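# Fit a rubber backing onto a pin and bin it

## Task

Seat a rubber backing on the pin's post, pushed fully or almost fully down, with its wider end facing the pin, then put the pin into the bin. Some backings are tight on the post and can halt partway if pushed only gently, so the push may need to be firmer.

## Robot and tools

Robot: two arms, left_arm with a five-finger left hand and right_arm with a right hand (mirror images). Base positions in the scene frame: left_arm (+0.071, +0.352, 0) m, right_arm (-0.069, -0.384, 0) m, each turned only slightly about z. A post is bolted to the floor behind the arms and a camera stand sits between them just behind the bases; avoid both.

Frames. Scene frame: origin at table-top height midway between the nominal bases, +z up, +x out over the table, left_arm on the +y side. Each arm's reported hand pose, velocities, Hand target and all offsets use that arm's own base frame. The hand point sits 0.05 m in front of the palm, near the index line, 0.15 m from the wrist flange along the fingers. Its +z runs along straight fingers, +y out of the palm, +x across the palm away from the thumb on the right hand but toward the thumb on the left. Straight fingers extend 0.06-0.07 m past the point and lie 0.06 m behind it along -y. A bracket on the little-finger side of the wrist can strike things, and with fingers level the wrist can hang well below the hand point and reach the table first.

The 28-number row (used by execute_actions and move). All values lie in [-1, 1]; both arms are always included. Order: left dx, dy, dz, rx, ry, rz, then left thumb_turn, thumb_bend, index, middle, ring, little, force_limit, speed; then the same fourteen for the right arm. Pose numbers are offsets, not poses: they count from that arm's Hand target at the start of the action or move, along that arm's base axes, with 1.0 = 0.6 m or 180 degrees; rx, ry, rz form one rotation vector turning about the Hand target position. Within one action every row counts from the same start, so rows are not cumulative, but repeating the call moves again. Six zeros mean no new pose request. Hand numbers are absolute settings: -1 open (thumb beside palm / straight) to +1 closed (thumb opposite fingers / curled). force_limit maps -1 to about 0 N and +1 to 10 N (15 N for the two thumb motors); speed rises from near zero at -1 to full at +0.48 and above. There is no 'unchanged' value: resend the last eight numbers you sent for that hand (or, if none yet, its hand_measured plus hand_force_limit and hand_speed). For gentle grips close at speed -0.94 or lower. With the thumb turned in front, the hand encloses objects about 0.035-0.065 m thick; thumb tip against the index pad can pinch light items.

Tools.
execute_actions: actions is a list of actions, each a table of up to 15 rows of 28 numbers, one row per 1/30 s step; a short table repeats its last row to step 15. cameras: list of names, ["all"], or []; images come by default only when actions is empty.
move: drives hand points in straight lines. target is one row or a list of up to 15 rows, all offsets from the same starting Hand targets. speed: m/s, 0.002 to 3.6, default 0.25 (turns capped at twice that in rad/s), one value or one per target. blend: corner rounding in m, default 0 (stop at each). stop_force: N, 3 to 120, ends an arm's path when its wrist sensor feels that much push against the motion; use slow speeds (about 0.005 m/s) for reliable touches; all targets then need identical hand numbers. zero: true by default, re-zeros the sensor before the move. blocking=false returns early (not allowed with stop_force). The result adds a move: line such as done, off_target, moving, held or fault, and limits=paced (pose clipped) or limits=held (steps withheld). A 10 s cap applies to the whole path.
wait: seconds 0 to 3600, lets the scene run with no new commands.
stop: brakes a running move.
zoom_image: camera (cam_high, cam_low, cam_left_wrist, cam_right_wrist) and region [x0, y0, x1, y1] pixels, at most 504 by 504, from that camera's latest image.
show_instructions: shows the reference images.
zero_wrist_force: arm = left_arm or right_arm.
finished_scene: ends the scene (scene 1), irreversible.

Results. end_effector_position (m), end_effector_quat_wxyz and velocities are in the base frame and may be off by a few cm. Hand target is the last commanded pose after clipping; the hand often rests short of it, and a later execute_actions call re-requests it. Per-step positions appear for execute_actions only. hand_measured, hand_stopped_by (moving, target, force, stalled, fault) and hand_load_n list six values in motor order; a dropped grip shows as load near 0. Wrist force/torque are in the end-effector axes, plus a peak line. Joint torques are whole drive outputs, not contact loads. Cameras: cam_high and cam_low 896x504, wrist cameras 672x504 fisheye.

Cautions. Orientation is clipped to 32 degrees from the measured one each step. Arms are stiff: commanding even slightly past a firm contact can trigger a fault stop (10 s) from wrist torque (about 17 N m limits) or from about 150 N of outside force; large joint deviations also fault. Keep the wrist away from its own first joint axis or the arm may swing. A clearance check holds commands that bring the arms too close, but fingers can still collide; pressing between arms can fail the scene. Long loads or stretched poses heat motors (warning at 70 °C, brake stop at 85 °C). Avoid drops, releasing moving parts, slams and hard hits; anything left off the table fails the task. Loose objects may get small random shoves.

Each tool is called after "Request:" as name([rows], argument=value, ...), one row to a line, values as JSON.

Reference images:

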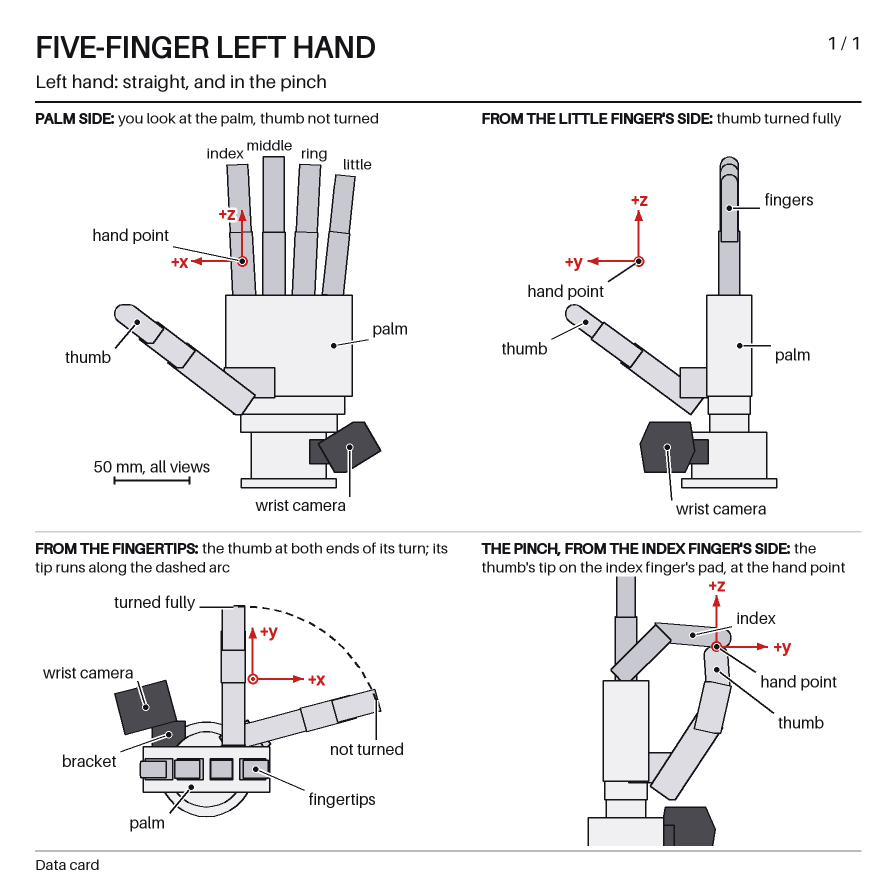

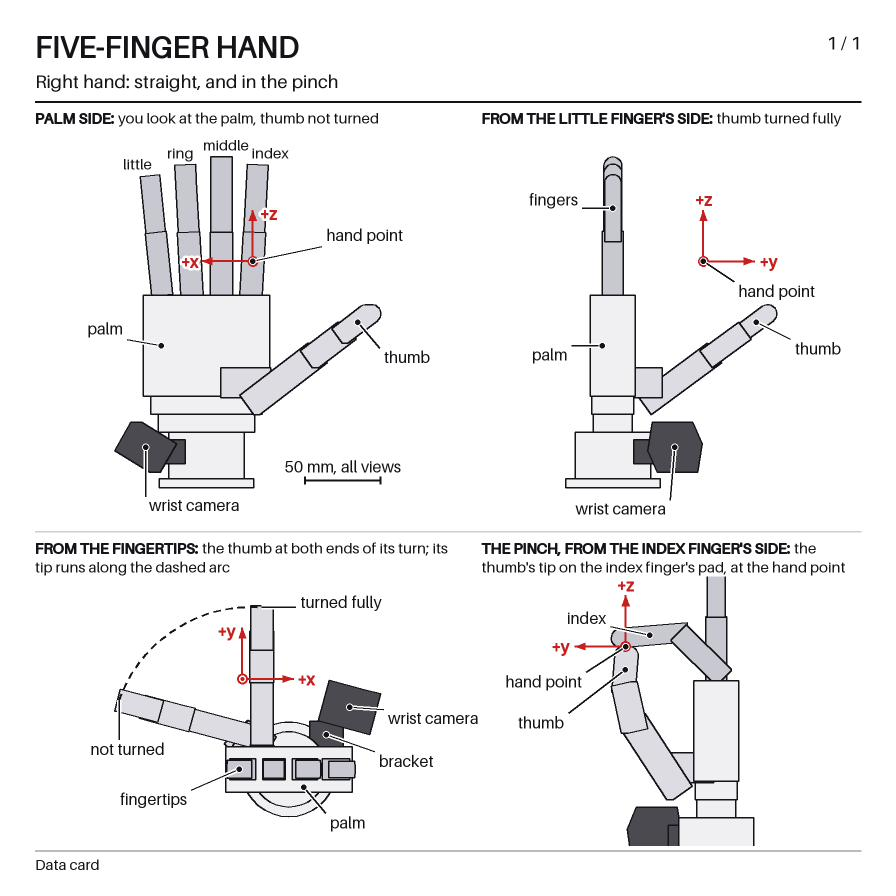

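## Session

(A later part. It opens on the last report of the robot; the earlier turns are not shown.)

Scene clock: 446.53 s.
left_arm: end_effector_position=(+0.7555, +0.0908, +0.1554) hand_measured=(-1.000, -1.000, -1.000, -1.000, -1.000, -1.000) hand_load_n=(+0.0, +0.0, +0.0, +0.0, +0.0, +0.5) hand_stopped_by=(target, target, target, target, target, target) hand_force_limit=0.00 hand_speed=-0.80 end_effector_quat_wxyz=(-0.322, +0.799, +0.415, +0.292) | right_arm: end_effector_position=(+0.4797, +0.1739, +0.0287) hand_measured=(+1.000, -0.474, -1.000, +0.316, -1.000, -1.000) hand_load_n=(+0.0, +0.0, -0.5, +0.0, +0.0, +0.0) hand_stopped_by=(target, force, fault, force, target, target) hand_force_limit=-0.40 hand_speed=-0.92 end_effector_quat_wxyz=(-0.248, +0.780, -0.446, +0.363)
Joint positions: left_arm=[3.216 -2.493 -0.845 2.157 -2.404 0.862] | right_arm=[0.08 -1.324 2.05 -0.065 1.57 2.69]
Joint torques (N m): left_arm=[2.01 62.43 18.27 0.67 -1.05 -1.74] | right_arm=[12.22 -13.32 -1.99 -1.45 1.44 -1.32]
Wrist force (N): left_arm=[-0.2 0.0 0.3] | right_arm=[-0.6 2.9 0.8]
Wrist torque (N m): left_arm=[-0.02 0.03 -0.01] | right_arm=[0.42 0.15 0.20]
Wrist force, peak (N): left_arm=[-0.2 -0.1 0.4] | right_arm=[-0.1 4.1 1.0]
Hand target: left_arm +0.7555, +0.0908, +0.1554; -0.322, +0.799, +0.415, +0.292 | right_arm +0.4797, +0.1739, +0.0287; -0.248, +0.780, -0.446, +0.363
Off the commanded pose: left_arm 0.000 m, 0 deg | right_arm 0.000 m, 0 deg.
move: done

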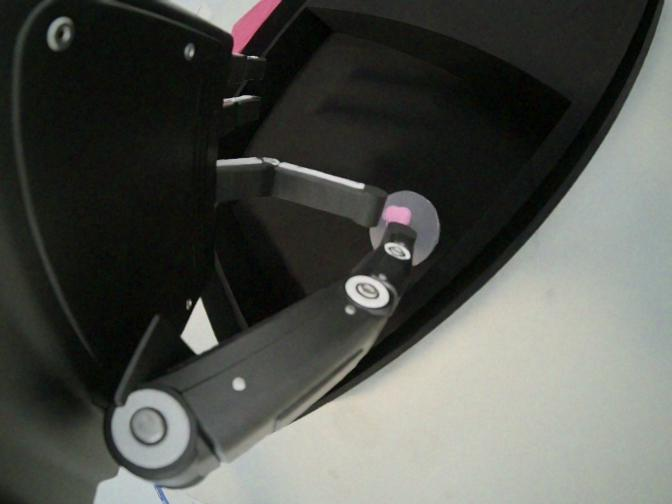

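Request:
move(target=[0,0,0,0,0,0,-1,-1,-1,-1,-1,-1,0,-0.8, 0,0,0,0,0,0,1,-0.52,-1,0.20,-1,-1,-0.4,-0.92], speed=0.05, cameras=["cam_right_wrist"])

Request:
move(target=[0,0,0,0,0,0,-1,-1,-1,-1,-1,-1,0,-0.8, 0,0,0.09,0.1038,0.0398,0,1,-0.52,-1,0.20,-1,-1,-0.4,-0.92], speed=0.1, cameras=["cam_right_wrist"])

Request:
zoom_image(camera="cam_right_wrist", region=[360, 150, 500, 260])

Scene clock: 452.17 s.
left_arm: end_effector_position=(+0.7555, +0.0908, +0.1554) hand_measured=(-1.000, -1.000, -1.000, -1.000, -1.000, -1.000) hand_load_n=(+0.0, -0.5, +0.0, +0.0, +0.0, +0.0) hand_stopped_by=(target, target, target, target, target, target) hand_force_limit=0.00 hand_speed=-0.80 end_effector_quat_wxyz=(-0.322, +0.799, +0.415, +0.292) | right_arm: end_effector_position=(+0.4797, +0.1739, +0.0287) hand_measured=(+1.000, -0.520, -1.000, +0.200, -1.000, -1.000) hand_load_n=(+0.0, +0.0, +0.0, +0.0, +0.0, -0.5) hand_stopped_by=(target, target, fault, target, target, target) hand_force_limit=-0.40 hand_speed=-0.92 end_effector_quat_wxyz=(-0.248, +0.780, -0.446, +0.363)
Joint positions: left_arm=[3.216 -2.493 -0.845 2.157 -2.404 0.862] | right_arm=[0.08 -1.324 2.05 -0.065 1.57 2.69]
Joint torques (N m): left_arm=[2.32 62.69 18.61 0.61 -1.03 -1.84] | right_arm=[12.21 -13.16 -3.17 -1.33 1.55 -1.28]
Wrist force (N): left_arm=[-0.1 0.0 0.2] | right_arm=[-0.6 3.1 0.9]
Wrist torque (N m): left_arm=[-0.01 0.03 -0.01] | right_arm=[0.44 0.14 0.21]
Wrist force, peak (N): left_arm=[-0.2 0.0 0.6] | right_arm=[-0.7 3.4 1.0]
Hand target: left_arm +0.7555, +0.0908, +0.1554; -0.322, +0.799, +0.415, +0.292 | right_arm +0.4797, +0.1739, +0.0287; -0.248, +0.780, -0.446, +0.363
Off the commanded pose: left_arm 0.000 m, 0 deg | right_arm 0.000 m, 0 deg.
move: done

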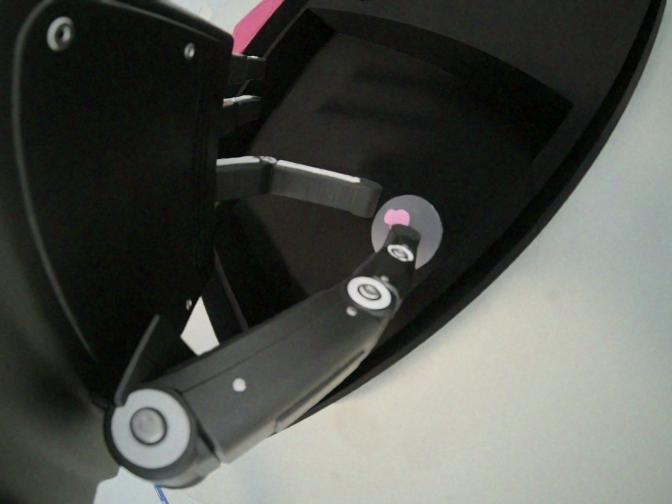

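Scene clock: 454.37 s.
left_arm: end_effector_position=(+0.7555, +0.0908, +0.1554) hand_measured=(-1.000, -1.000, -1.000, -1.000, -1.000, -1.000) hand_load_n=(+0.0, +0.0, +0.0, +0.0, +0.0, +0.0) hand_stopped_by=(target, target, target, target, target, target) hand_force_limit=0.00 hand_speed=-0.80 end_effector_quat_wxyz=(-0.322, +0.799, +0.415, +0.292) | right_arm: end_effector_position=(+0.4797, +0.1739, +0.0828) hand_measured=(+1.000, -0.520, -1.000, +0.200, -1.000, -1.000) hand_load_n=(+0.0, +0.0, +0.0, +0.0, +0.0, +0.0) hand_stopped_by=(target, target, fault, target, target, target) hand_force_limit=-0.40 hand_speed=-0.92 end_effector_quat_wxyz=(-0.343, +0.750, -0.513, +0.236)
Joint positions: left_arm=[3.216 -2.493 -0.845 2.157 -2.404 0.862] | right_arm=[-0.122 -1.382 1.968 0.187 1.207 2.804]
Joint torques (N m): left_arm=[1.43 62.22 18.09 0.44 -1.15 -1.69] | right_arm=[-10.34 -20.37 -26.12 3.2 -1.58 1.73]
Wrist force (N): left_arm=[-0.1 0.0 0.2] | right_arm=[-0.3 3.2 1.2]
Wrist torque (N m): left_arm=[-0.02 0.03 -0.01] | right_arm=[0.47 0.10 0.08]
Wrist force, peak (N): left_arm=[-0.2 -0.2 0.4] | right_arm=[-1.1 3.6 0.8]
Hand target: left_arm +0.7555, +0.0908, +0.1554; -0.322, +0.799, +0.415, +0.292 | right_arm +0.4797, +0.1739, +0.0827; -0.343, +0.750, -0.513, +0.236
Off the commanded pose: left_arm 0.000 m, 0 deg | right_arm 0.000 m, 0 deg.
move: done

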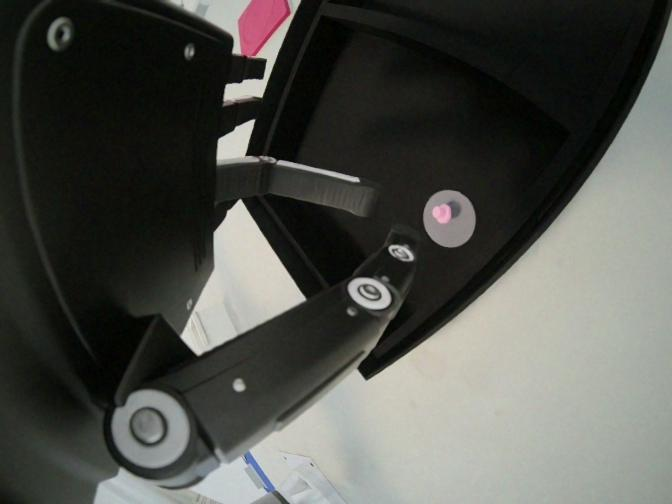

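Scaled by 3.600 from the camera's image (finer frame: 960x720).

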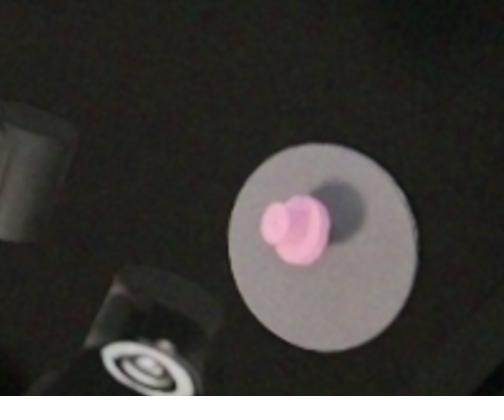

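Request:
move(target=[0,0,0,0,0,0,-1,-1,-1,-1,-1,-1,0,-0.8, 0,-0.005,-0.071,0,0,0,1,-0.55,-1,0.18,-1,-1,-0.4,-0.92], speed=0.06, stop_force=6, cameras=["cam_right_wrist"])

Request:
zoom_image(camera="cam_right_wrist", region=[360, 170, 460, 250])

Scene clock: 459.07 s.
left_arm: end_effector_position=(+0.7555, +0.0908, +0.1554) hand_measured=(-1.000, -1.000, -1.000, -1.000, -1.000, -1.000) hand_load_n=(+0.0, +0.0, +0.0, +0.0, +0.0, +0.0) hand_stopped_by=(target, target, target, target, target, target) hand_force_limit=0.00 hand_speed=-0.80 end_effector_quat_wxyz=(-0.322, +0.799, +0.415, +0.292) | right_arm: end_effector_position=(+0.4797, +0.1709, +0.0401) hand_measured=(+1.000, -0.550, -1.000, +0.180, -1.000, -1.000) hand_load_n=(+0.0, +0.0, +0.0, +0.0, +0.0, +0.0) hand_stopped_by=(target, target, fault, target, target, target) hand_force_limit=-0.40 hand_speed=-0.92 end_effector_quat_wxyz=(-0.343, +0.750, -0.513, +0.236)
Joint positions: left_arm=[3.216 -2.493 -0.845 2.157 -2.404 0.862] | right_arm=[-0.131 -1.317 2.021 0.072 1.2 2.798]
Joint torques (N m): left_arm=[2.36 63.47 17.78 0.59 -0.99 -1.62] | right_arm=[-10.03 -12.53 -1.63 -1.03 -1.52 -0.99]
Wrist force (N): left_arm=[-0.1 -0.1 0.3] | right_arm=[-0.3 3.5 0.7]
Wrist torque (N m): left_arm=[-0.04 0.02 0.00] | right_arm=[0.54 0.10 0.09]
Wrist force, peak (N): left_arm=[-0.2 -0.2 0.4] | right_arm=[0.1 3.7 1.3]
Hand target: left_arm +0.7555, +0.0908, +0.1554; -0.322, +0.799, +0.415, +0.292 | right_arm +0.4797, +0.1709, +0.0401; -0.343, +0.750, -0.513, +0.236
Off the commanded pose: left_arm 0.000 m, 0 deg | right_arm 0.000 m, 0 deg.
move: done

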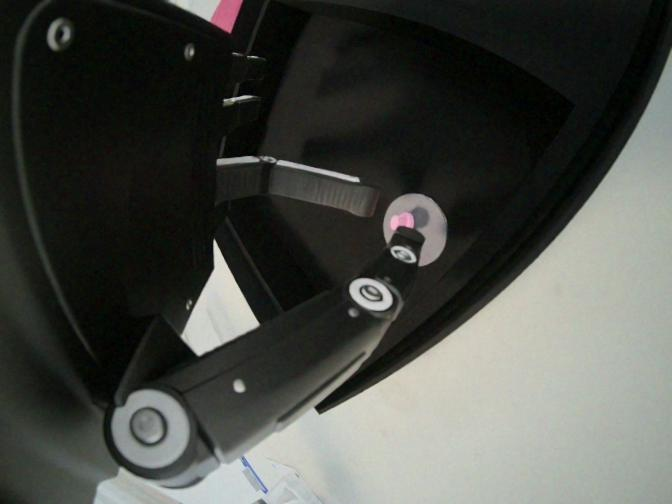

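Scaled by 5.040 from the camera's image (finer frame: 960x720).

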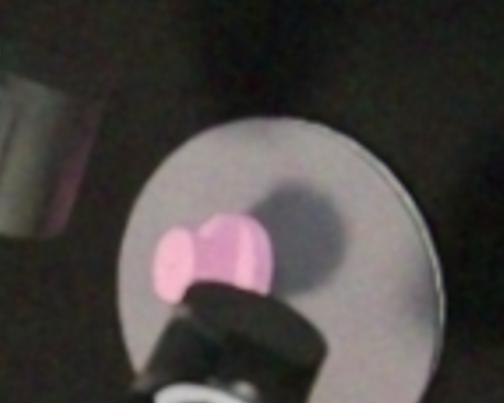

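Request:
move([
  [0,0,0,0,0,0,-1,-1,-1,-1,-1,-1,0,-0.8, 0.0148,0.0182,0,0,0,0,1,-0.50,-1,0.30,-1,-1,-0.4,-0.92],
  [0,0,0,0,0,0,-1,-1,-1,-1,-1,-1,0,-0.8, 0.0148,0.0182,-0.0233,0,0,0,1,-0.50,-1,0.30,-1,-1,-0.4,-0.92],
], speed=0.04, stop_force=4, cameras=["cam_right_wrist"])

Request:
zoom_image(camera="cam_right_wrist", region=[340, 190, 440, 270])

Scene clock: 464.73 s.
left_arm: end_effector_position=(+0.7555, +0.0908, +0.1554) hand_measured=(-1.000, -1.000, -1.000, -1.000, -1.000, -1.000) hand_load_n=(+0.0, +0.0, +0.0, +0.0, +0.0, +0.0) hand_stopped_by=(target, target, target, target, target, target) hand_force_limit=0.00 hand_speed=-0.80 end_effector_quat_wxyz=(-0.322, +0.799, +0.415, +0.292) | right_arm: end_effector_position=(+0.4886, +0.1818, +0.0292) hand_measured=(+1.000, -0.500, -1.000, +0.300, -1.000, -1.000) hand_load_n=(-0.5, -2.0, +0.0, +0.0, -0.5, +0.0) hand_stopped_by=(target, target, fault, target, target, target) hand_force_limit=-0.40 hand_speed=-0.92 end_effector_quat_wxyz=(-0.343, +0.750, -0.513, +0.236)
Joint positions: left_arm=[3.216 -2.493 -0.845 2.157 -2.404 0.862] | right_arm=[-0.096 -1.277 1.999 0.044 1.225 2.823]
Joint torques (N m): left_arm=[1.56 62.59 18.78 0.58 -1.05 -1.66] | right_arm=[2.82 -39.95 -23.64 3.23 -0.23 -0.25]
Wrist force (N): left_arm=[-0.1 -0.1 0.2] | right_arm=[-0.1 0.8 0.0]
Wrist torque (N m): left_arm=[-0.03 0.03 0.00] | right_arm=[0.38 0.10 0.03]
Wrist force, peak (N): left_arm=[-0.4 0.0 0.4] | right_arm=[-0.8 -4.1 -2.6]
Hand target: left_arm +0.7555, +0.0908, +0.1554; -0.322, +0.799, +0.415, +0.292 | right_arm +0.4886, +0.1818, +0.0292; -0.343, +0.750, -0.513, +0.236 (not the last commanded pose)
Off the commanded pose: left_arm 0.000 m, 0 deg | right_arm 0.003 m, 0 deg.
move: contact (right_arm); path passed 1 of 2 targets

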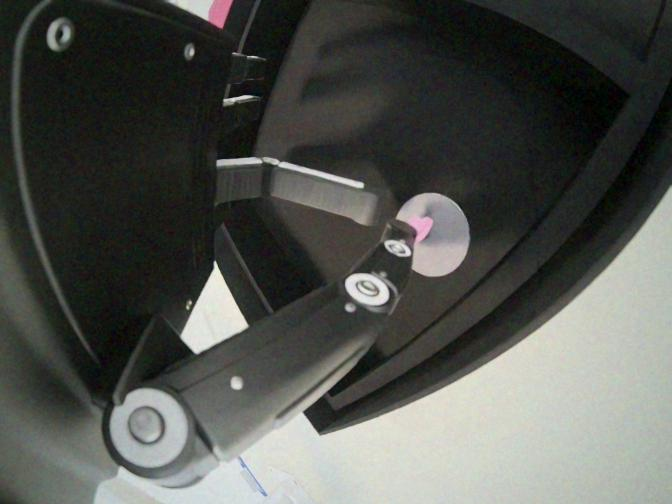

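Scaled by 5.040 from the camera's image (finer frame: 960x720).

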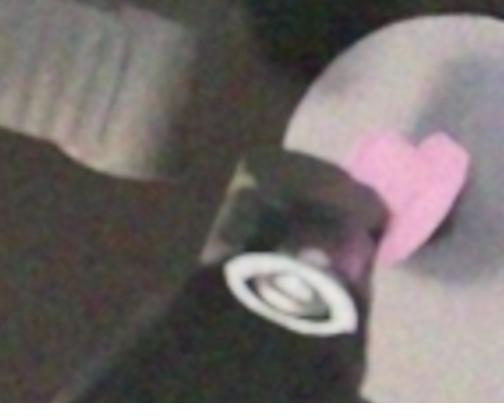

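Request:
move(target=[0,0,0,0,0,0,-1,-1,-1,-1,-1,-1,0,-0.8, -0.005,0.013,0.03,0,0,0,1,-0.50,-1,0.30,-1,-1,-0.4,-0.92], speed=0.05, cameras=["cam_right_wrist"])

Request:
zoom_image(camera="cam_right_wrist", region=[370, 170, 490, 270])

Scene clock: 466.53 s.
left_arm: end_effector_position=(+0.7555, +0.0908, +0.1554) hand_measured=(-1.000, -1.000, -1.000, -1.000, -1.000, -1.000) hand_load_n=(+0.0, +0.0, +0.0, +0.0, +0.0, +0.0) hand_stopped_by=(target, target, target, target, target, target) hand_force_limit=0.00 hand_speed=-0.80 end_effector_quat_wxyz=(-0.322, +0.799, +0.415, +0.292) | right_arm: end_effector_position=(+0.4856, +0.1896, +0.0472) hand_measured=(+1.000, -0.500, -1.000, +0.300, -1.000, -1.000) hand_load_n=(+0.0, +0.0, +0.0, +0.0, +0.0, +0.0) hand_stopped_by=(target, target, fault, target, target, target) hand_force_limit=-0.40 hand_speed=-0.92 end_effector_quat_wxyz=(-0.343, +0.750, -0.513, +0.236)
Joint positions: left_arm=[3.216 -2.493 -0.845 2.157 -2.404 0.862] | right_arm=[-0.075 -1.31 1.984 0.087 1.24 2.839]
Joint torques (N m): left_arm=[2.29 63.12 18.83 0.68 -0.97 -1.8] | right_arm=[10.05 -39.76 -26.04 2.91 1.23 1.59]
Wrist force (N): left_arm=[-0.2 -0.2 0.3] | right_arm=[-0.4 3.6 0.8]
Wrist torque (N m): left_arm=[-0.05 0.03 0.00] | right_arm=[0.57 0.12 0.09]
Wrist force, peak (N): left_arm=[-0.2 -0.2 0.5] | right_arm=[-0.3 3.9 0.6]
Hand target: left_arm +0.7555, +0.0908, +0.1554; -0.322, +0.799, +0.415, +0.292 | right_arm +0.4856, +0.1896, +0.0472; -0.343, +0.750, -0.513, +0.236
Off the commanded pose: left_arm 0.000 m, 0 deg | right_arm 0.000 m, 0 deg.
move: done

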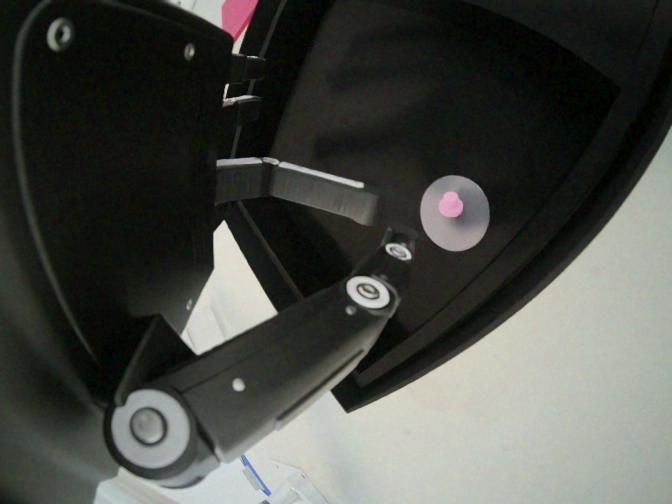

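Scaled by 4.200 from the camera's image (finer frame: 960x720).

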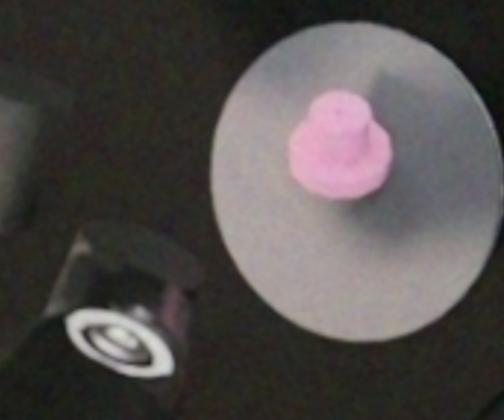

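Request:
move(target=[0,0,0,0,0,0,-1,-1,-1,-1,-1,-1,0,-0.8, -0.0142,-0.0375,-0.015,0,0,0,1,-0.54,-1,0.22,-1,-1,-0.4,-0.92], speed=0.05, stop_force=4, cameras=["cam_right_wrist"])

Request:
zoom_image(camera="cam_right_wrist", region=[350, 170, 450, 250])

Scene clock: 472.17 s.
left_arm: end_effector_position=(+0.7555, +0.0908, +0.1554) hand_measured=(-1.000, -1.000, -1.000, -1.000, -1.000, -1.000) hand_load_n=(+0.0, +0.0, +0.0, +0.0, +0.0, +0.0) hand_stopped_by=(target, target, target, target, target, target) hand_force_limit=0.00 hand_speed=-0.80 end_effector_quat_wxyz=(-0.322, +0.799, +0.415, +0.292) | right_arm: end_effector_position=(+0.4771, +0.1671, +0.0382) hand_measured=(+1.000, -0.540, -1.000, +0.220, -1.000, -1.000) hand_load_n=(+0.0, +0.0, +0.0, +0.0, +0.0, +0.0) hand_stopped_by=(target, target, fault, target, target, target) hand_force_limit=-0.40 hand_speed=-0.92 end_effector_quat_wxyz=(-0.343, +0.750, -0.513, +0.236)
Joint positions: left_arm=[3.216 -2.493 -0.845 2.157 -2.404 0.862] | right_arm=[-0.143 -1.321 2.032 0.067 1.191 2.788]
Joint torques (N m): left_arm=[2.37 63.52 18.11 0.46 -1.03 -1.68] | right_arm=[-9.17 -38.86 -1.42 -1.15 -1.7 -1.54]
Wrist force (N): left_arm=[-0.4 0.1 0.3] | right_arm=[-0.3 3.6 0.8]
Wrist torque (N m): left_arm=[-0.01 0.06 -0.03] | right_arm=[0.56 0.12 0.21]
Wrist force, peak (N): left_arm=[-0.4 0.1 0.4] | right_arm=[-0.2 4.0 0.9]
Hand target: left_arm +0.7555, +0.0908, +0.1554; -0.322, +0.799, +0.415, +0.292 | right_arm +0.4771, +0.1671, +0.0382; -0.343, +0.750, -0.513, +0.236
Off the commanded pose: left_arm 0.000 m, 0 deg | right_arm 0.000 m, 0 deg.
move: done

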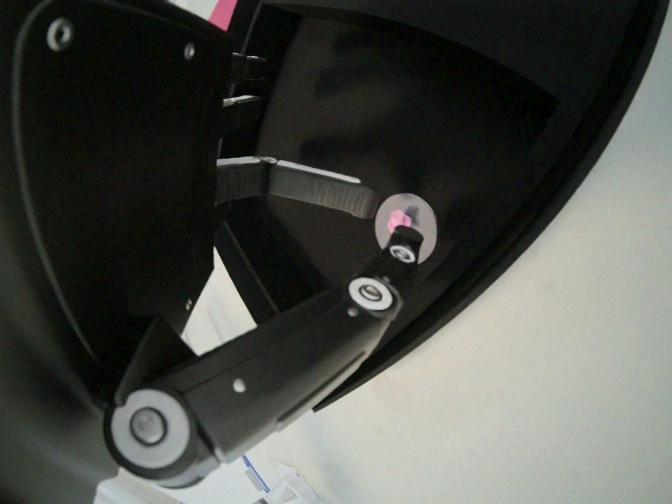

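Scaled by 5.040 from the camera's image (finer frame: 960x720).

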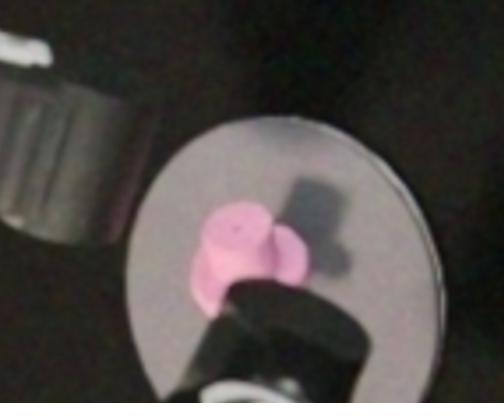

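Request:
move(target=[0,0,0,0,0,0,-1,-1,-1,-1,-1,-1,0,-0.8, 0.0016,-0.0042,-0.0235,0,0,0,1,-0.53,-1,0.24,-1,-1,-0.4,-0.92], speed=0.02, stop_force=4, cameras=["cam_right_wrist"])

Request:
zoom_image(camera="cam_right_wrist", region=[340, 170, 440, 250])

Scene clock: 478.70 s.
left_arm: end_effector_position=(+0.7555, +0.0908, +0.1554) hand_measured=(-1.000, -1.000, -1.000, -1.000, -1.000, -1.000) hand_load_n=(+0.0, +0.0, +0.0, +0.0, +0.0, +0.0) hand_stopped_by=(target, target, target, target, target, target) hand_force_limit=0.00 hand_speed=-0.80 end_effector_quat_wxyz=(-0.322, +0.799, +0.415, +0.292) | right_arm: end_effector_position=(+0.4780, +0.1646, +0.0241) hand_measured=(+1.000, -0.530, -1.000, +0.240, -1.000, -1.000) hand_load_n=(+0.0, -1.0, +0.0, +0.0, +0.0, +0.0) hand_stopped_by=(target, target, fault, target, target, target) hand_force_limit=-0.40 hand_speed=-0.92 end_effector_quat_wxyz=(-0.343, +0.750, -0.513, +0.236)
Joint positions: left_arm=[3.216 -2.493 -0.845 2.157 -2.404 0.862] | right_arm=[-0.15 -1.294 2.045 0.03 1.186 2.783]
Joint torques (N m): left_arm=[1.63 63.83 18.27 0.69 -1.04 -1.56] | right_arm=[-9.68 -14.13 -2.27 -0.9 -1.32 -1.33]
Wrist force (N): left_arm=[0.0 0.0 0.3] | right_arm=[0.2 2.0 1.3]
Wrist torque (N m): left_arm=[-0.03 0.01 0.00] | right_arm=[0.39 0.03 0.22]
Wrist force, peak (N): left_arm=[-0.3 -0.3 0.4] | right_arm=[-0.2 4.0 0.9]
Hand target: left_arm +0.7555, +0.0908, +0.1554; -0.322, +0.799, +0.415, +0.292 | right_arm +0.4780, +0.1646, +0.0241; -0.343, +0.750, -0.513, +0.236
Off the commanded pose: left_arm 0.000 m, 0 deg | right_arm 0.000 m, 0 deg.
move: done

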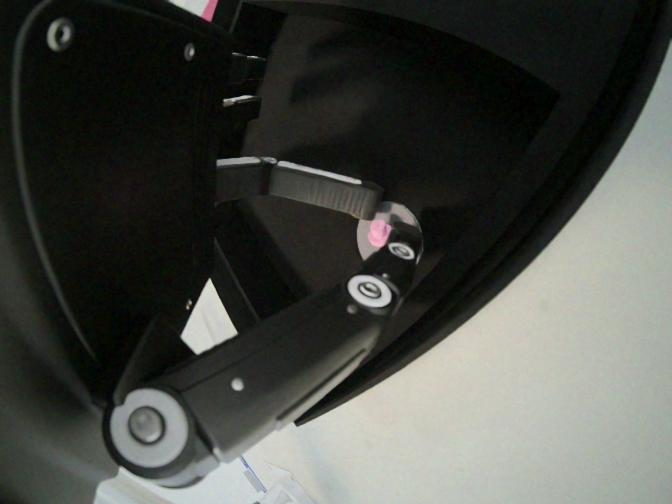

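Scaled by 5.040 from the camera's image (finer frame: 960x720).

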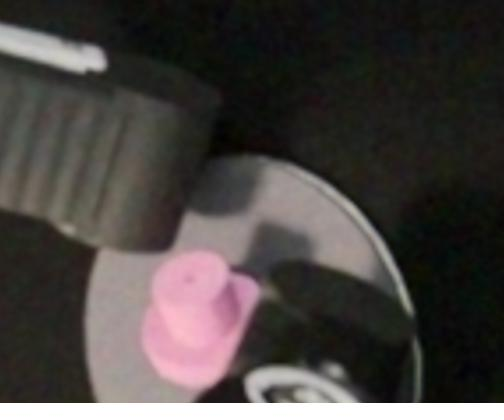

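Request:
move([
  [0,0,0,0,0,0,-1,-1,-1,-1,-1,-1,0,-0.8, 0,0,0.012,0,0,0,1,-0.55,-1,0.23,-1,-1,-0.4,-0.92],
  [0,0,0,0,0,0,-1,-1,-1,-1,-1,-1,0,-0.8, 0.0012,0.0076,0.012,0,0,0,1,-0.55,-1,0.23,-1,-1,-0.4,-0.92],
  [0,0,0,0,0,0,-1,-1,-1,-1,-1,-1,0,-0.8, 0.0012,0.0076,0.002,0,0,0,1,-0.55,-1,0.23,-1,-1,-0.4,-0.92],
], speed=0.03, cameras=["cam_right_wrist"])

Request:
zoom_image(camera="cam_right_wrist", region=[340, 170, 440, 250])

Scene clock: 481.70 s.
left_arm: end_effector_position=(+0.7555, +0.0908, +0.1554) hand_measured=(-1.000, -1.000, -1.000, -1.000, -1.000, -1.000) hand_load_n=(+0.0, +0.0, +0.0, +0.0, +0.0, +0.0) hand_stopped_by=(target, target, target, target, target, target) hand_force_limit=0.00 hand_speed=-0.80 end_effector_quat_wxyz=(-0.322, +0.799, +0.415, +0.292) | right_arm: end_effector_position=(+0.4787, +0.1691, +0.0254) hand_measured=(+1.000, -0.550, -1.000, +0.230, -1.000, -1.000) hand_load_n=(+0.0, +0.0, +0.0, +0.0, +0.0, +0.0) hand_stopped_by=(target, target, fault, target, target, target) hand_force_limit=-0.40 hand_speed=-0.92 end_effector_quat_wxyz=(-0.343, +0.750, -0.513, +0.236)
Joint positions: left_arm=[3.216 -2.493 -0.845 2.157 -2.404 0.862] | right_arm=[-0.137 -1.294 2.039 0.032 1.196 2.793]
Joint torques (N m): left_arm=[2.44 63.47 17.91 0.67 -1.08 -1.76] | right_arm=[13.3 -14.51 -1.42 -1.09 1.09 1.13]
Wrist force (N): left_arm=[-0.1 0.0 0.3] | right_arm=[-0.2 3.5 0.9]
Wrist torque (N m): left_arm=[-0.02 0.02 -0.01] | right_arm=[0.54 0.09 0.22]
Wrist force, peak (N): left_arm=[-0.1 0.0 0.5] | right_arm=[-0.3 3.9 1.0]
Hand target: left_arm +0.7555, +0.0908, +0.1554; -0.322, +0.799, +0.415, +0.292 | right_arm +0.4787, +0.1691, +0.0253; -0.343, +0.750, -0.513, +0.236
Off the commanded pose: left_arm 0.000 m, 0 deg | right_arm 0.000 m, 0 deg.
move: done

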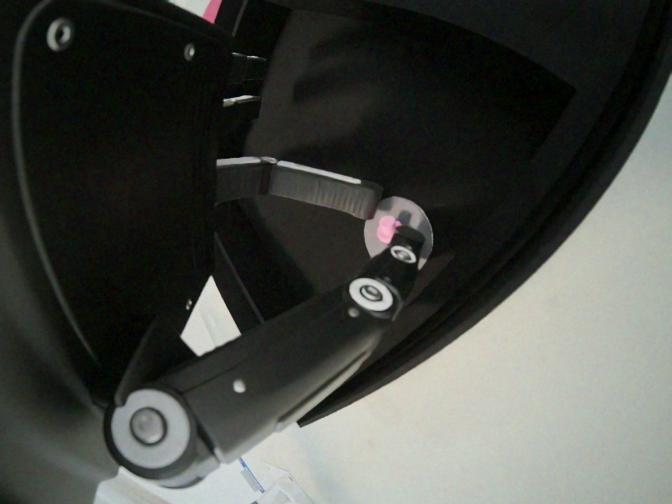

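Scaled by 5.040 from the camera's image (finer frame: 960x720).

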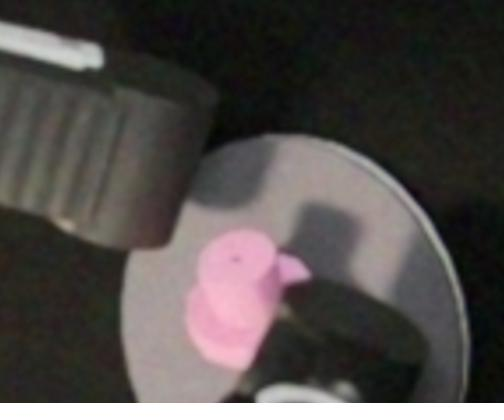

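Request:
move([
  [0,0,0,0,0,0,-1,-1,-1,-1,-1,-1,0,-0.8, -0.0034,-0.0013,-0.002,0,0,0,1,-0.54,-1,0.24,-1,-1,-0.4,-0.92],
  [0,0,0,0,0,0,-1,-1,-1,-1,-1,-1,0,-0.8, -0.0034,-0.0013,-0.003,0,0,0,1,-0.40,-1,0.34,-1,-1,-0.2,-0.9],
], speed=0.02, cameras=["cam_right_wrist"])

Request:
zoom_image(camera="cam_right_wrist", region=[340, 170, 440, 250])

Scene clock: 485.23 s.
left_arm: end_effector_position=(+0.7555, +0.0908, +0.1554) hand_measured=(-1.000, -1.000, -1.000, -1.000, -1.000, -1.000) hand_load_n=(-0.5, +0.0, +0.0, +0.0, +0.0, +0.0) hand_stopped_by=(target, target, target, target, target, target) hand_force_limit=0.00 hand_speed=-0.80 end_effector_quat_wxyz=(-0.322, +0.799, +0.415, +0.292) | right_arm: end_effector_position=(+0.4767, +0.1684, +0.0235) hand_measured=(+1.000, -0.410, -1.000, +0.340, -1.000, -1.000) hand_load_n=(+1.0, +6.0, +0.0, +3.0, +0.0, +0.0) hand_stopped_by=(target, force, fault, target, target, target) hand_force_limit=-0.20 hand_speed=-0.90 end_effector_quat_wxyz=(-0.343, +0.750, -0.513, +0.236)
Joint positions: left_arm=[3.216 -2.493 -0.845 2.157 -2.404 0.862] | right_arm=[-0.14 -1.295 2.047 0.026 1.194 2.791]
Joint torques (N m): left_arm=[1.72 64.03 18.77 0.51 -1.01 -1.77] | right_arm=[-9.04 -13.42 -2.41 -0.96 -1.7 -0.84]
Wrist force (N): left_arm=[-0.1 0.0 0.4] | right_arm=[0.9 2.2 -0.9]
Wrist torque (N m): left_arm=[-0.03 0.02 0.00] | right_arm=[0.48 0.05 0.21]
Wrist force, peak (N): left_arm=[-0.4 0.0 0.4] | right_arm=[-0.6 3.9 1.0]
Hand target: left_arm +0.7555, +0.0908, +0.1554; -0.322, +0.799, +0.415, +0.292 | right_arm +0.4767, +0.1684, +0.0235; -0.343, +0.750, -0.513, +0.236
Off the commanded pose: left_arm 0.000 m, 0 deg | right_arm 0.000 m, 0 deg.
move: done

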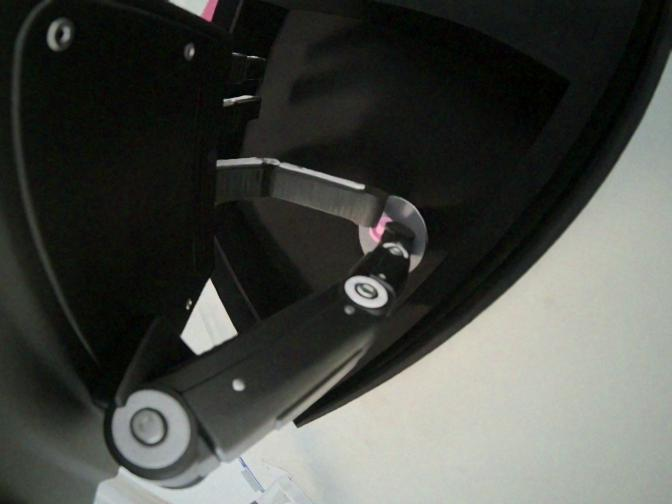

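Scaled by 5.040 from the camera's image (finer frame: 960x720).

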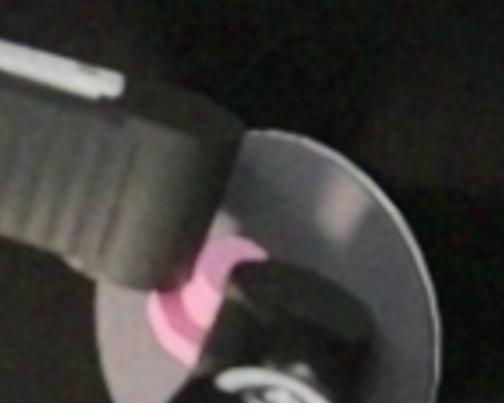

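Request:
move(target=[0,0,0,0,0,0,-1,-1,-1,-1,-1,-1,0,-0.8, 0,0,0.05,0,0,0,1,-0.40,-1,0.34,-1,-1,-0.2,-0.9], speed=0.03, cameras=["cam_right_wrist"])

Request:
zoom_image(camera="cam_right_wrist", region=[340, 160, 460, 260])

Scene clock: 491.70 s.
left_arm: end_effector_position=(+0.7555, +0.0908, +0.1554) hand_measured=(-1.000, -1.000, -1.000, -1.000, -1.000, -1.000) hand_load_n=(+0.0, +0.0, +0.0, +0.0, +0.0, +0.0) hand_stopped_by=(target, target, target, target, target, target) hand_force_limit=0.00 hand_speed=-0.80 end_effector_quat_wxyz=(-0.322, +0.799, +0.415, +0.292) | right_arm: end_effector_position=(+0.4767, +0.1684, +0.0535) hand_measured=(+1.000, -0.408, -1.000, +0.340, -1.000, -1.000) hand_load_n=(+0.0, +0.5, +0.0, +0.0, +0.0, +0.0) hand_stopped_by=(target, force, fault, target, target, target) hand_force_limit=-0.20 hand_speed=-0.90 end_effector_quat_wxyz=(-0.343, +0.750, -0.513, +0.236)
Joint positions: left_arm=[3.216 -2.493 -0.845 2.157 -2.404 0.862] | right_arm=[-0.14 -1.346 2.016 0.108 1.194 2.791]
Joint torques (N m): left_arm=[1.97 64.58 18.5 0.58 -1.08 -1.57] | right_arm=[9.77 -38.92 -24.97 2.89 -0.56 -0.37]
Wrist force (N): left_arm=[-0.2 0.1 0.3] | right_arm=[-0.5 3.6 0.9]
Wrist torque (N m): left_arm=[0.00 0.04 -0.01] | right_arm=[0.55 0.14 0.20]
Wrist force, peak (N): left_arm=[-0.4 -0.1 0.4] | right_arm=[-0.3 4.0 1.1]
Hand target: left_arm +0.7555, +0.0908, +0.1554; -0.322, +0.799, +0.415, +0.292 | right_arm +0.4767, +0.1684, +0.0535; -0.343, +0.750, -0.513, +0.236
Off the commanded pose: left_arm 0.000 m, 0 deg | right_arm 0.000 m, 0 deg.
move: done

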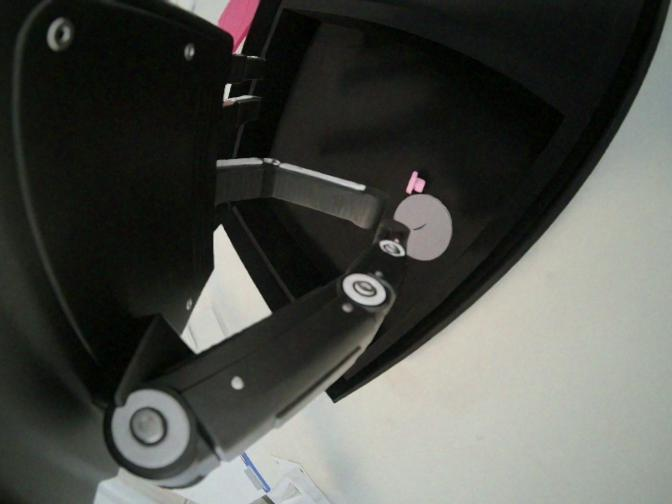

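Scaled by 4.200 from the camera's image (finer frame: 960x720).

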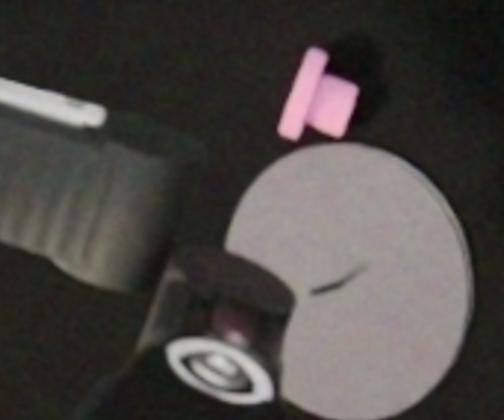

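Request:
move([
  [0,0,0,0,0,0,-1,-1,-1,-1,-1,-1,0,-0.8, 0,0,0.12,0,0,0,1,-0.60,-1,0.15,-1,-1,-0.4,-0.9],
  [0,0,0,0,0,0,-1,-1,-1,-1,-1,-1,0,-0.8, 0.10,-0.22,0.12,0,0,0,1,-0.60,-1,0.15,-1,-1,-0.4,-0.9],
], speed=0.15, cameras=["cam_right_wrist","cam_high"])

Scene clock: 508.47 s.
left_arm: end_effector_position=(+0.7555, +0.0908, +0.1554) hand_measured=(-1.000, -1.000, -1.000, -1.000, -1.000, -1.000) hand_load_n=(+0.0, +0.0, +0.0, +0.0, +0.0, +0.0) hand_stopped_by=(target, target, target, target, target, target) hand_force_limit=0.00 hand_speed=-0.80 end_effector_quat_wxyz=(-0.322, +0.799, +0.415, +0.292) | right_arm: end_effector_position=(+0.5367, +0.0364, +0.1255) hand_measured=(+1.000, -0.600, -1.000, +0.150, -1.000, -1.000) hand_load_n=(+0.5, +0.0, +0.0, +0.0, +0.0, +0.0) hand_stopped_by=(target, target, fault, target, target, target) hand_force_limit=-0.40 hand_speed=-0.90 end_effector_quat_wxyz=(-0.343, +0.750, -0.513, +0.236)
Joint positions: left_arm=[3.216 -2.493 -0.845 2.157 -2.404 0.862] | right_arm=[-0.444 -1.298 1.76 0.434 0.989 2.537]
Joint torques (N m): left_arm=[2.11 63.85 17.83 0.73 -1.04 -1.78] | right_arm=[-8.53 -17.7 -27.95 3.43 -1.78 -1.06]
Wrist force (N): left_arm=[-0.2 -0.1 0.2] | right_arm=[-0.5 3.4 1.4]
Wrist torque (N m): left_arm=[-0.03 0.04 -0.01] | right_arm=[0.49 0.14 0.20]
Wrist force, peak (N): left_arm=[-0.1 0.1 0.6] | right_arm=[-0.2 4.5 1.5]
Hand target: left_arm +0.7555, +0.0908, +0.1554; -0.322, +0.799, +0.415, +0.292 | right_arm +0.5367, +0.0364, +0.1255; -0.343, +0.750, -0.513, +0.236
Off the commanded pose: left_arm 0.000 m, 0 deg | right_arm 0.000 m, 0 deg.
move: done
Images, in order (width x height): cam_high 896x504, cam_right_wrist 672x504.

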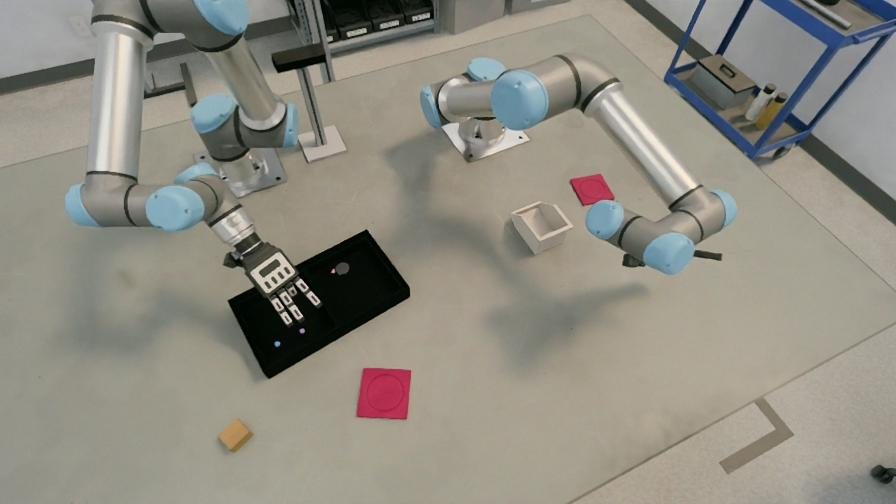

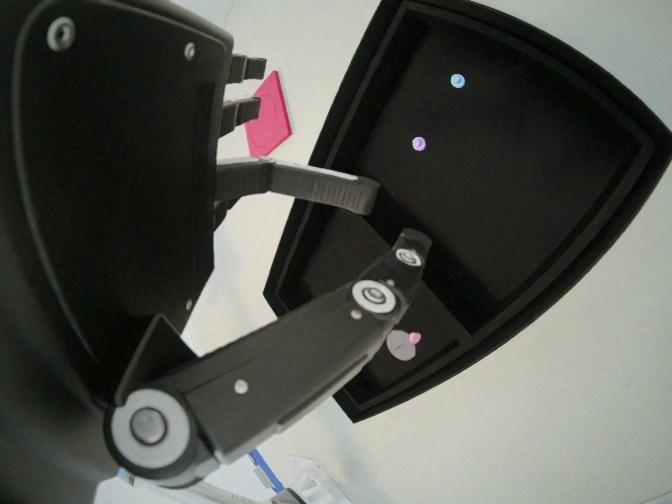

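Request:
execute_actions(actions=[])

Scene clock: 512.57 s.
left_arm: end_effector_position=(+0.7555, +0.0908, +0.1554) hand_measured=(-1.000, -1.000, -1.000, -1.000, -1.000, -1.000) hand_load_n=(+0.0, -0.5, +0.0, +0.0, +0.0, +0.0) hand_stopped_by=(target, target, target, target, target, target) hand_force_limit=0.00 hand_speed=-0.80 end_effector_quat_wxyz=(-0.322, +0.799, +0.415, +0.292) | right_arm: end_effector_position=(+0.5367, +0.0364, +0.1255) hand_measured=(+1.000, -0.600, -1.000, +0.150, -1.000, -1.000) hand_load_n=(+0.0, +0.0, +0.0, +0.0, +0.0, +0.0) hand_stopped_by=(target, target, fault, target, target, target) hand_force_limit=-0.40 hand_speed=-0.90 end_effector_quat_wxyz=(-0.343, +0.750, -0.513, +0.236)
Joint positions: left_arm=[3.216 -2.493 -0.845 2.157 -2.404 0.862] | right_arm=[-0.444 -1.297 1.76 0.434 0.989 2.536]
Joint velocities: within noise
Joint torques (N m): left_arm=[1.73 63.57 18.23 0.68 -1.01 -1.76] | right_arm=[-9 -16.16 -27.79 3.49 -1.76 -1.41]
Wrist force (N): left_arm=[0.0 0.0 0.5] | right_arm=[-0.4 3.6 1.0]
Wrist torque (N m): left_arm=[-0.03 0.01 0.00] | right_arm=[0.55 0.14 0.20]
Wrist force, peak (N): left_arm=[-0.1 -0.2 0.4] | right_arm=[-0.5 3.9 1.5]
Hand target: left_arm +0.7555, +0.0908, +0.1554; -0.322, +0.799, +0.415, +0.292 | right_arm +0.5367, +0.0364, +0.1255; -0.343, +0.750, -0.513, +0.236
Off the commanded pose: left_arm 0.000 m, 0 deg | right_arm 0.000 m, 0 deg.

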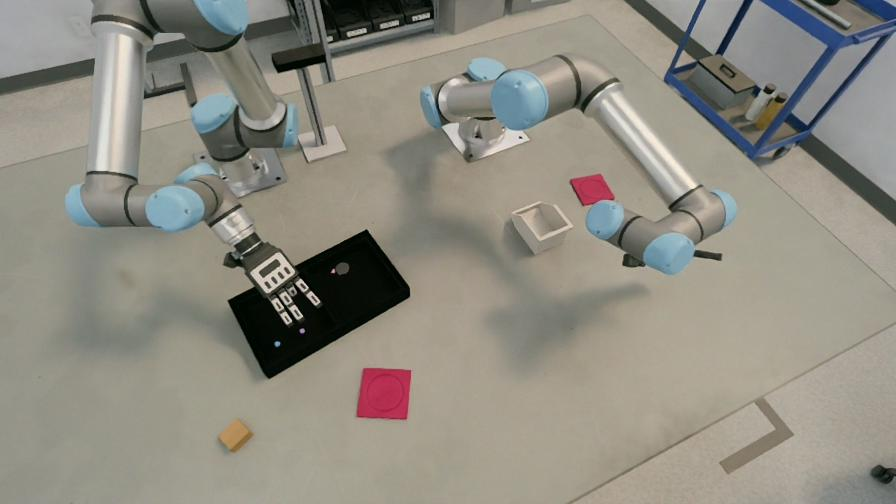

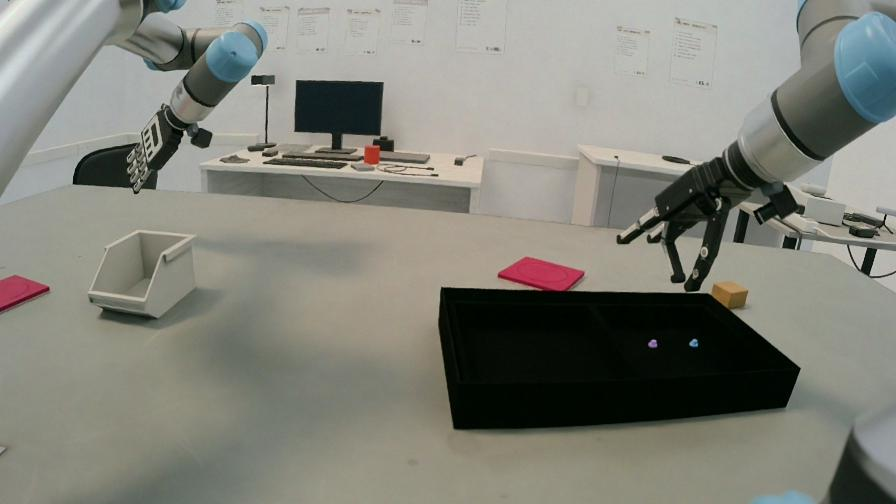

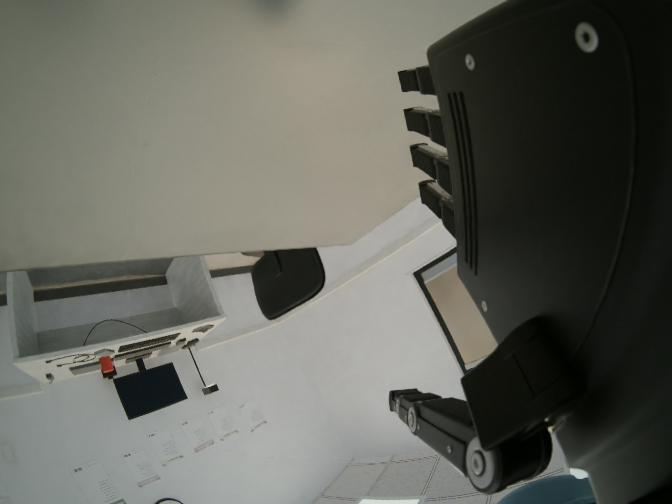

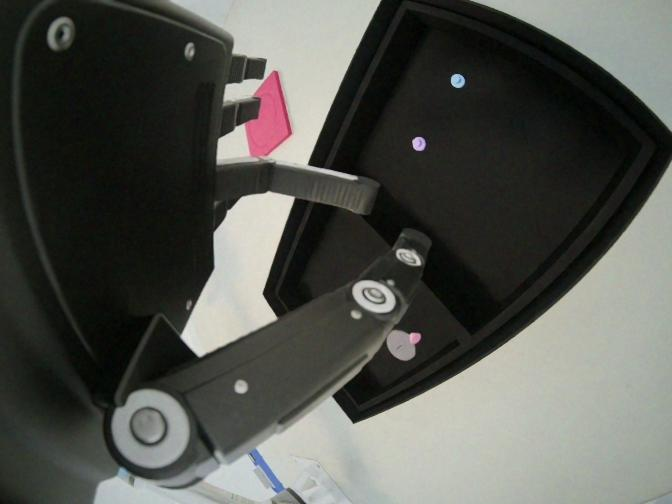

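Request:
move([
  [0,0,0,0,0,0,-1,-1,-1,-1,-1,-1,0,-0.8,0.03,-0.02,0.13,0,0,0,1,-0.55,-1,0.15,-1,-1,-0.4,-0.9],
  [0,0,0,0,0,0,-1,-1,-1,-1,-1,-1,0,-0.8,0.05,-0.05,0.15,0,0,-0.322,1,-0.55,-1,0.15,-1,-1,-0.4,-0.9],
], speed=0.2, blend=[0.02,0], cameras=["cam_high","cam_right_wrist"])

Scene clock: 525.13 s.
left_arm: end_effector_position=(+0.7555, +0.0908, +0.1554) hand_measured=(-1.000, -1.000, -1.000, -1.000, -1.000, -1.000) hand_load_n=(+0.0, +0.0, +0.0, +0.0, +0.0, +0.0) hand_stopped_by=(target, target, target, target, target, target) hand_force_limit=0.00 hand_speed=-0.80 end_effector_quat_wxyz=(-0.322, +0.799, +0.415, +0.292) | right_arm: end_effector_position=(+0.5667, +0.0064, +0.2155) hand_measured=(+1.000, -0.550, -1.000, +0.150, -1.000, -1.000) hand_load_n=(+0.0, +0.0, +0.0, +0.0, +0.0, +0.0) hand_stopped_by=(target, target, fault, target, target, target) hand_force_limit=-0.40 hand_speed=-0.90 end_effector_quat_wxyz=(+0.186, -0.407, +0.813, -0.373)
Joint positions: left_arm=[3.216 -2.493 -0.845 2.157 -2.404 0.862] | right_arm=[-0.145 -1.336 1.541 0.57 1.942 3.48]
Joint torques (N m): left_arm=[2.6 63.9 19.18 0.64 -1 -1.79] | right_arm=[11.82 -17.15 -29.59 3.28 2.02 1.55]
Wrist force (N): left_arm=[-0.2 0.0 0.2] | right_arm=[0.0 3.6 1.0]
Wrist torque (N m): left_arm=[-0.02 0.03 -0.01] | right_arm=[0.56 0.03 0.10]
Wrist force, peak (N): left_arm=[-0.1 -0.1 0.5] | right_arm=[-0.6 4.9 1.5]
Hand target: left_arm +0.7555, +0.0908, +0.1554; -0.322, +0.799, +0.415, +0.292 | right_arm +0.5667, +0.0064, +0.2155; +0.186, -0.407, +0.813, -0.373
Off the commanded pose: left_arm 0.000 m, 0 deg | right_arm 0.000 m, 0 deg.
move: done

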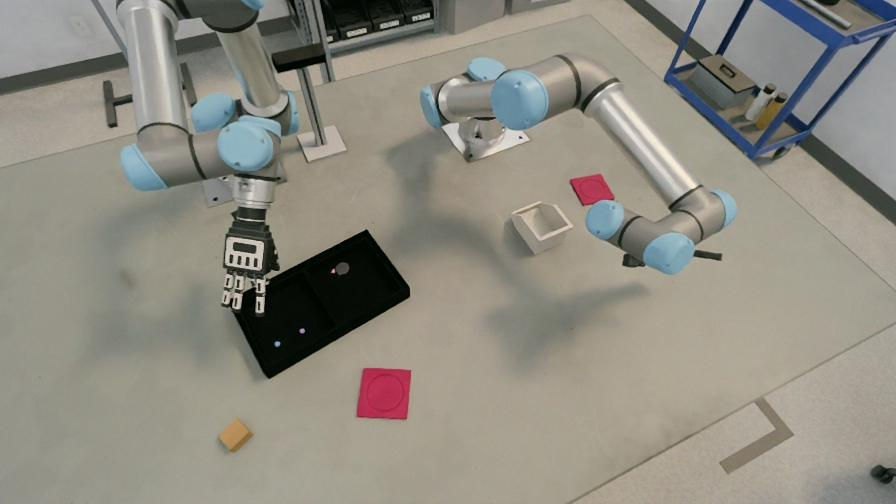

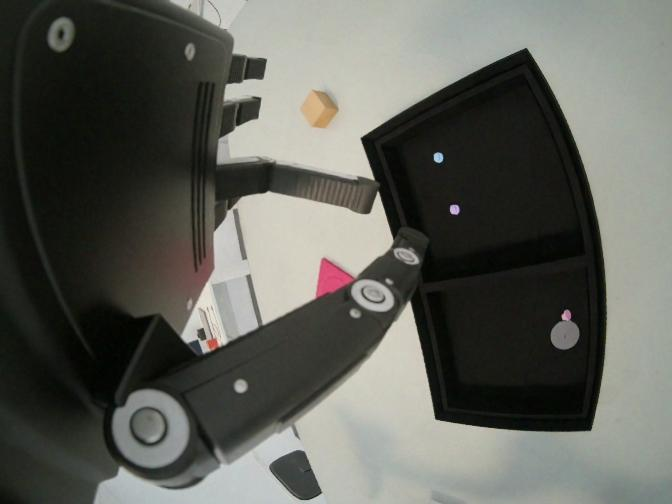

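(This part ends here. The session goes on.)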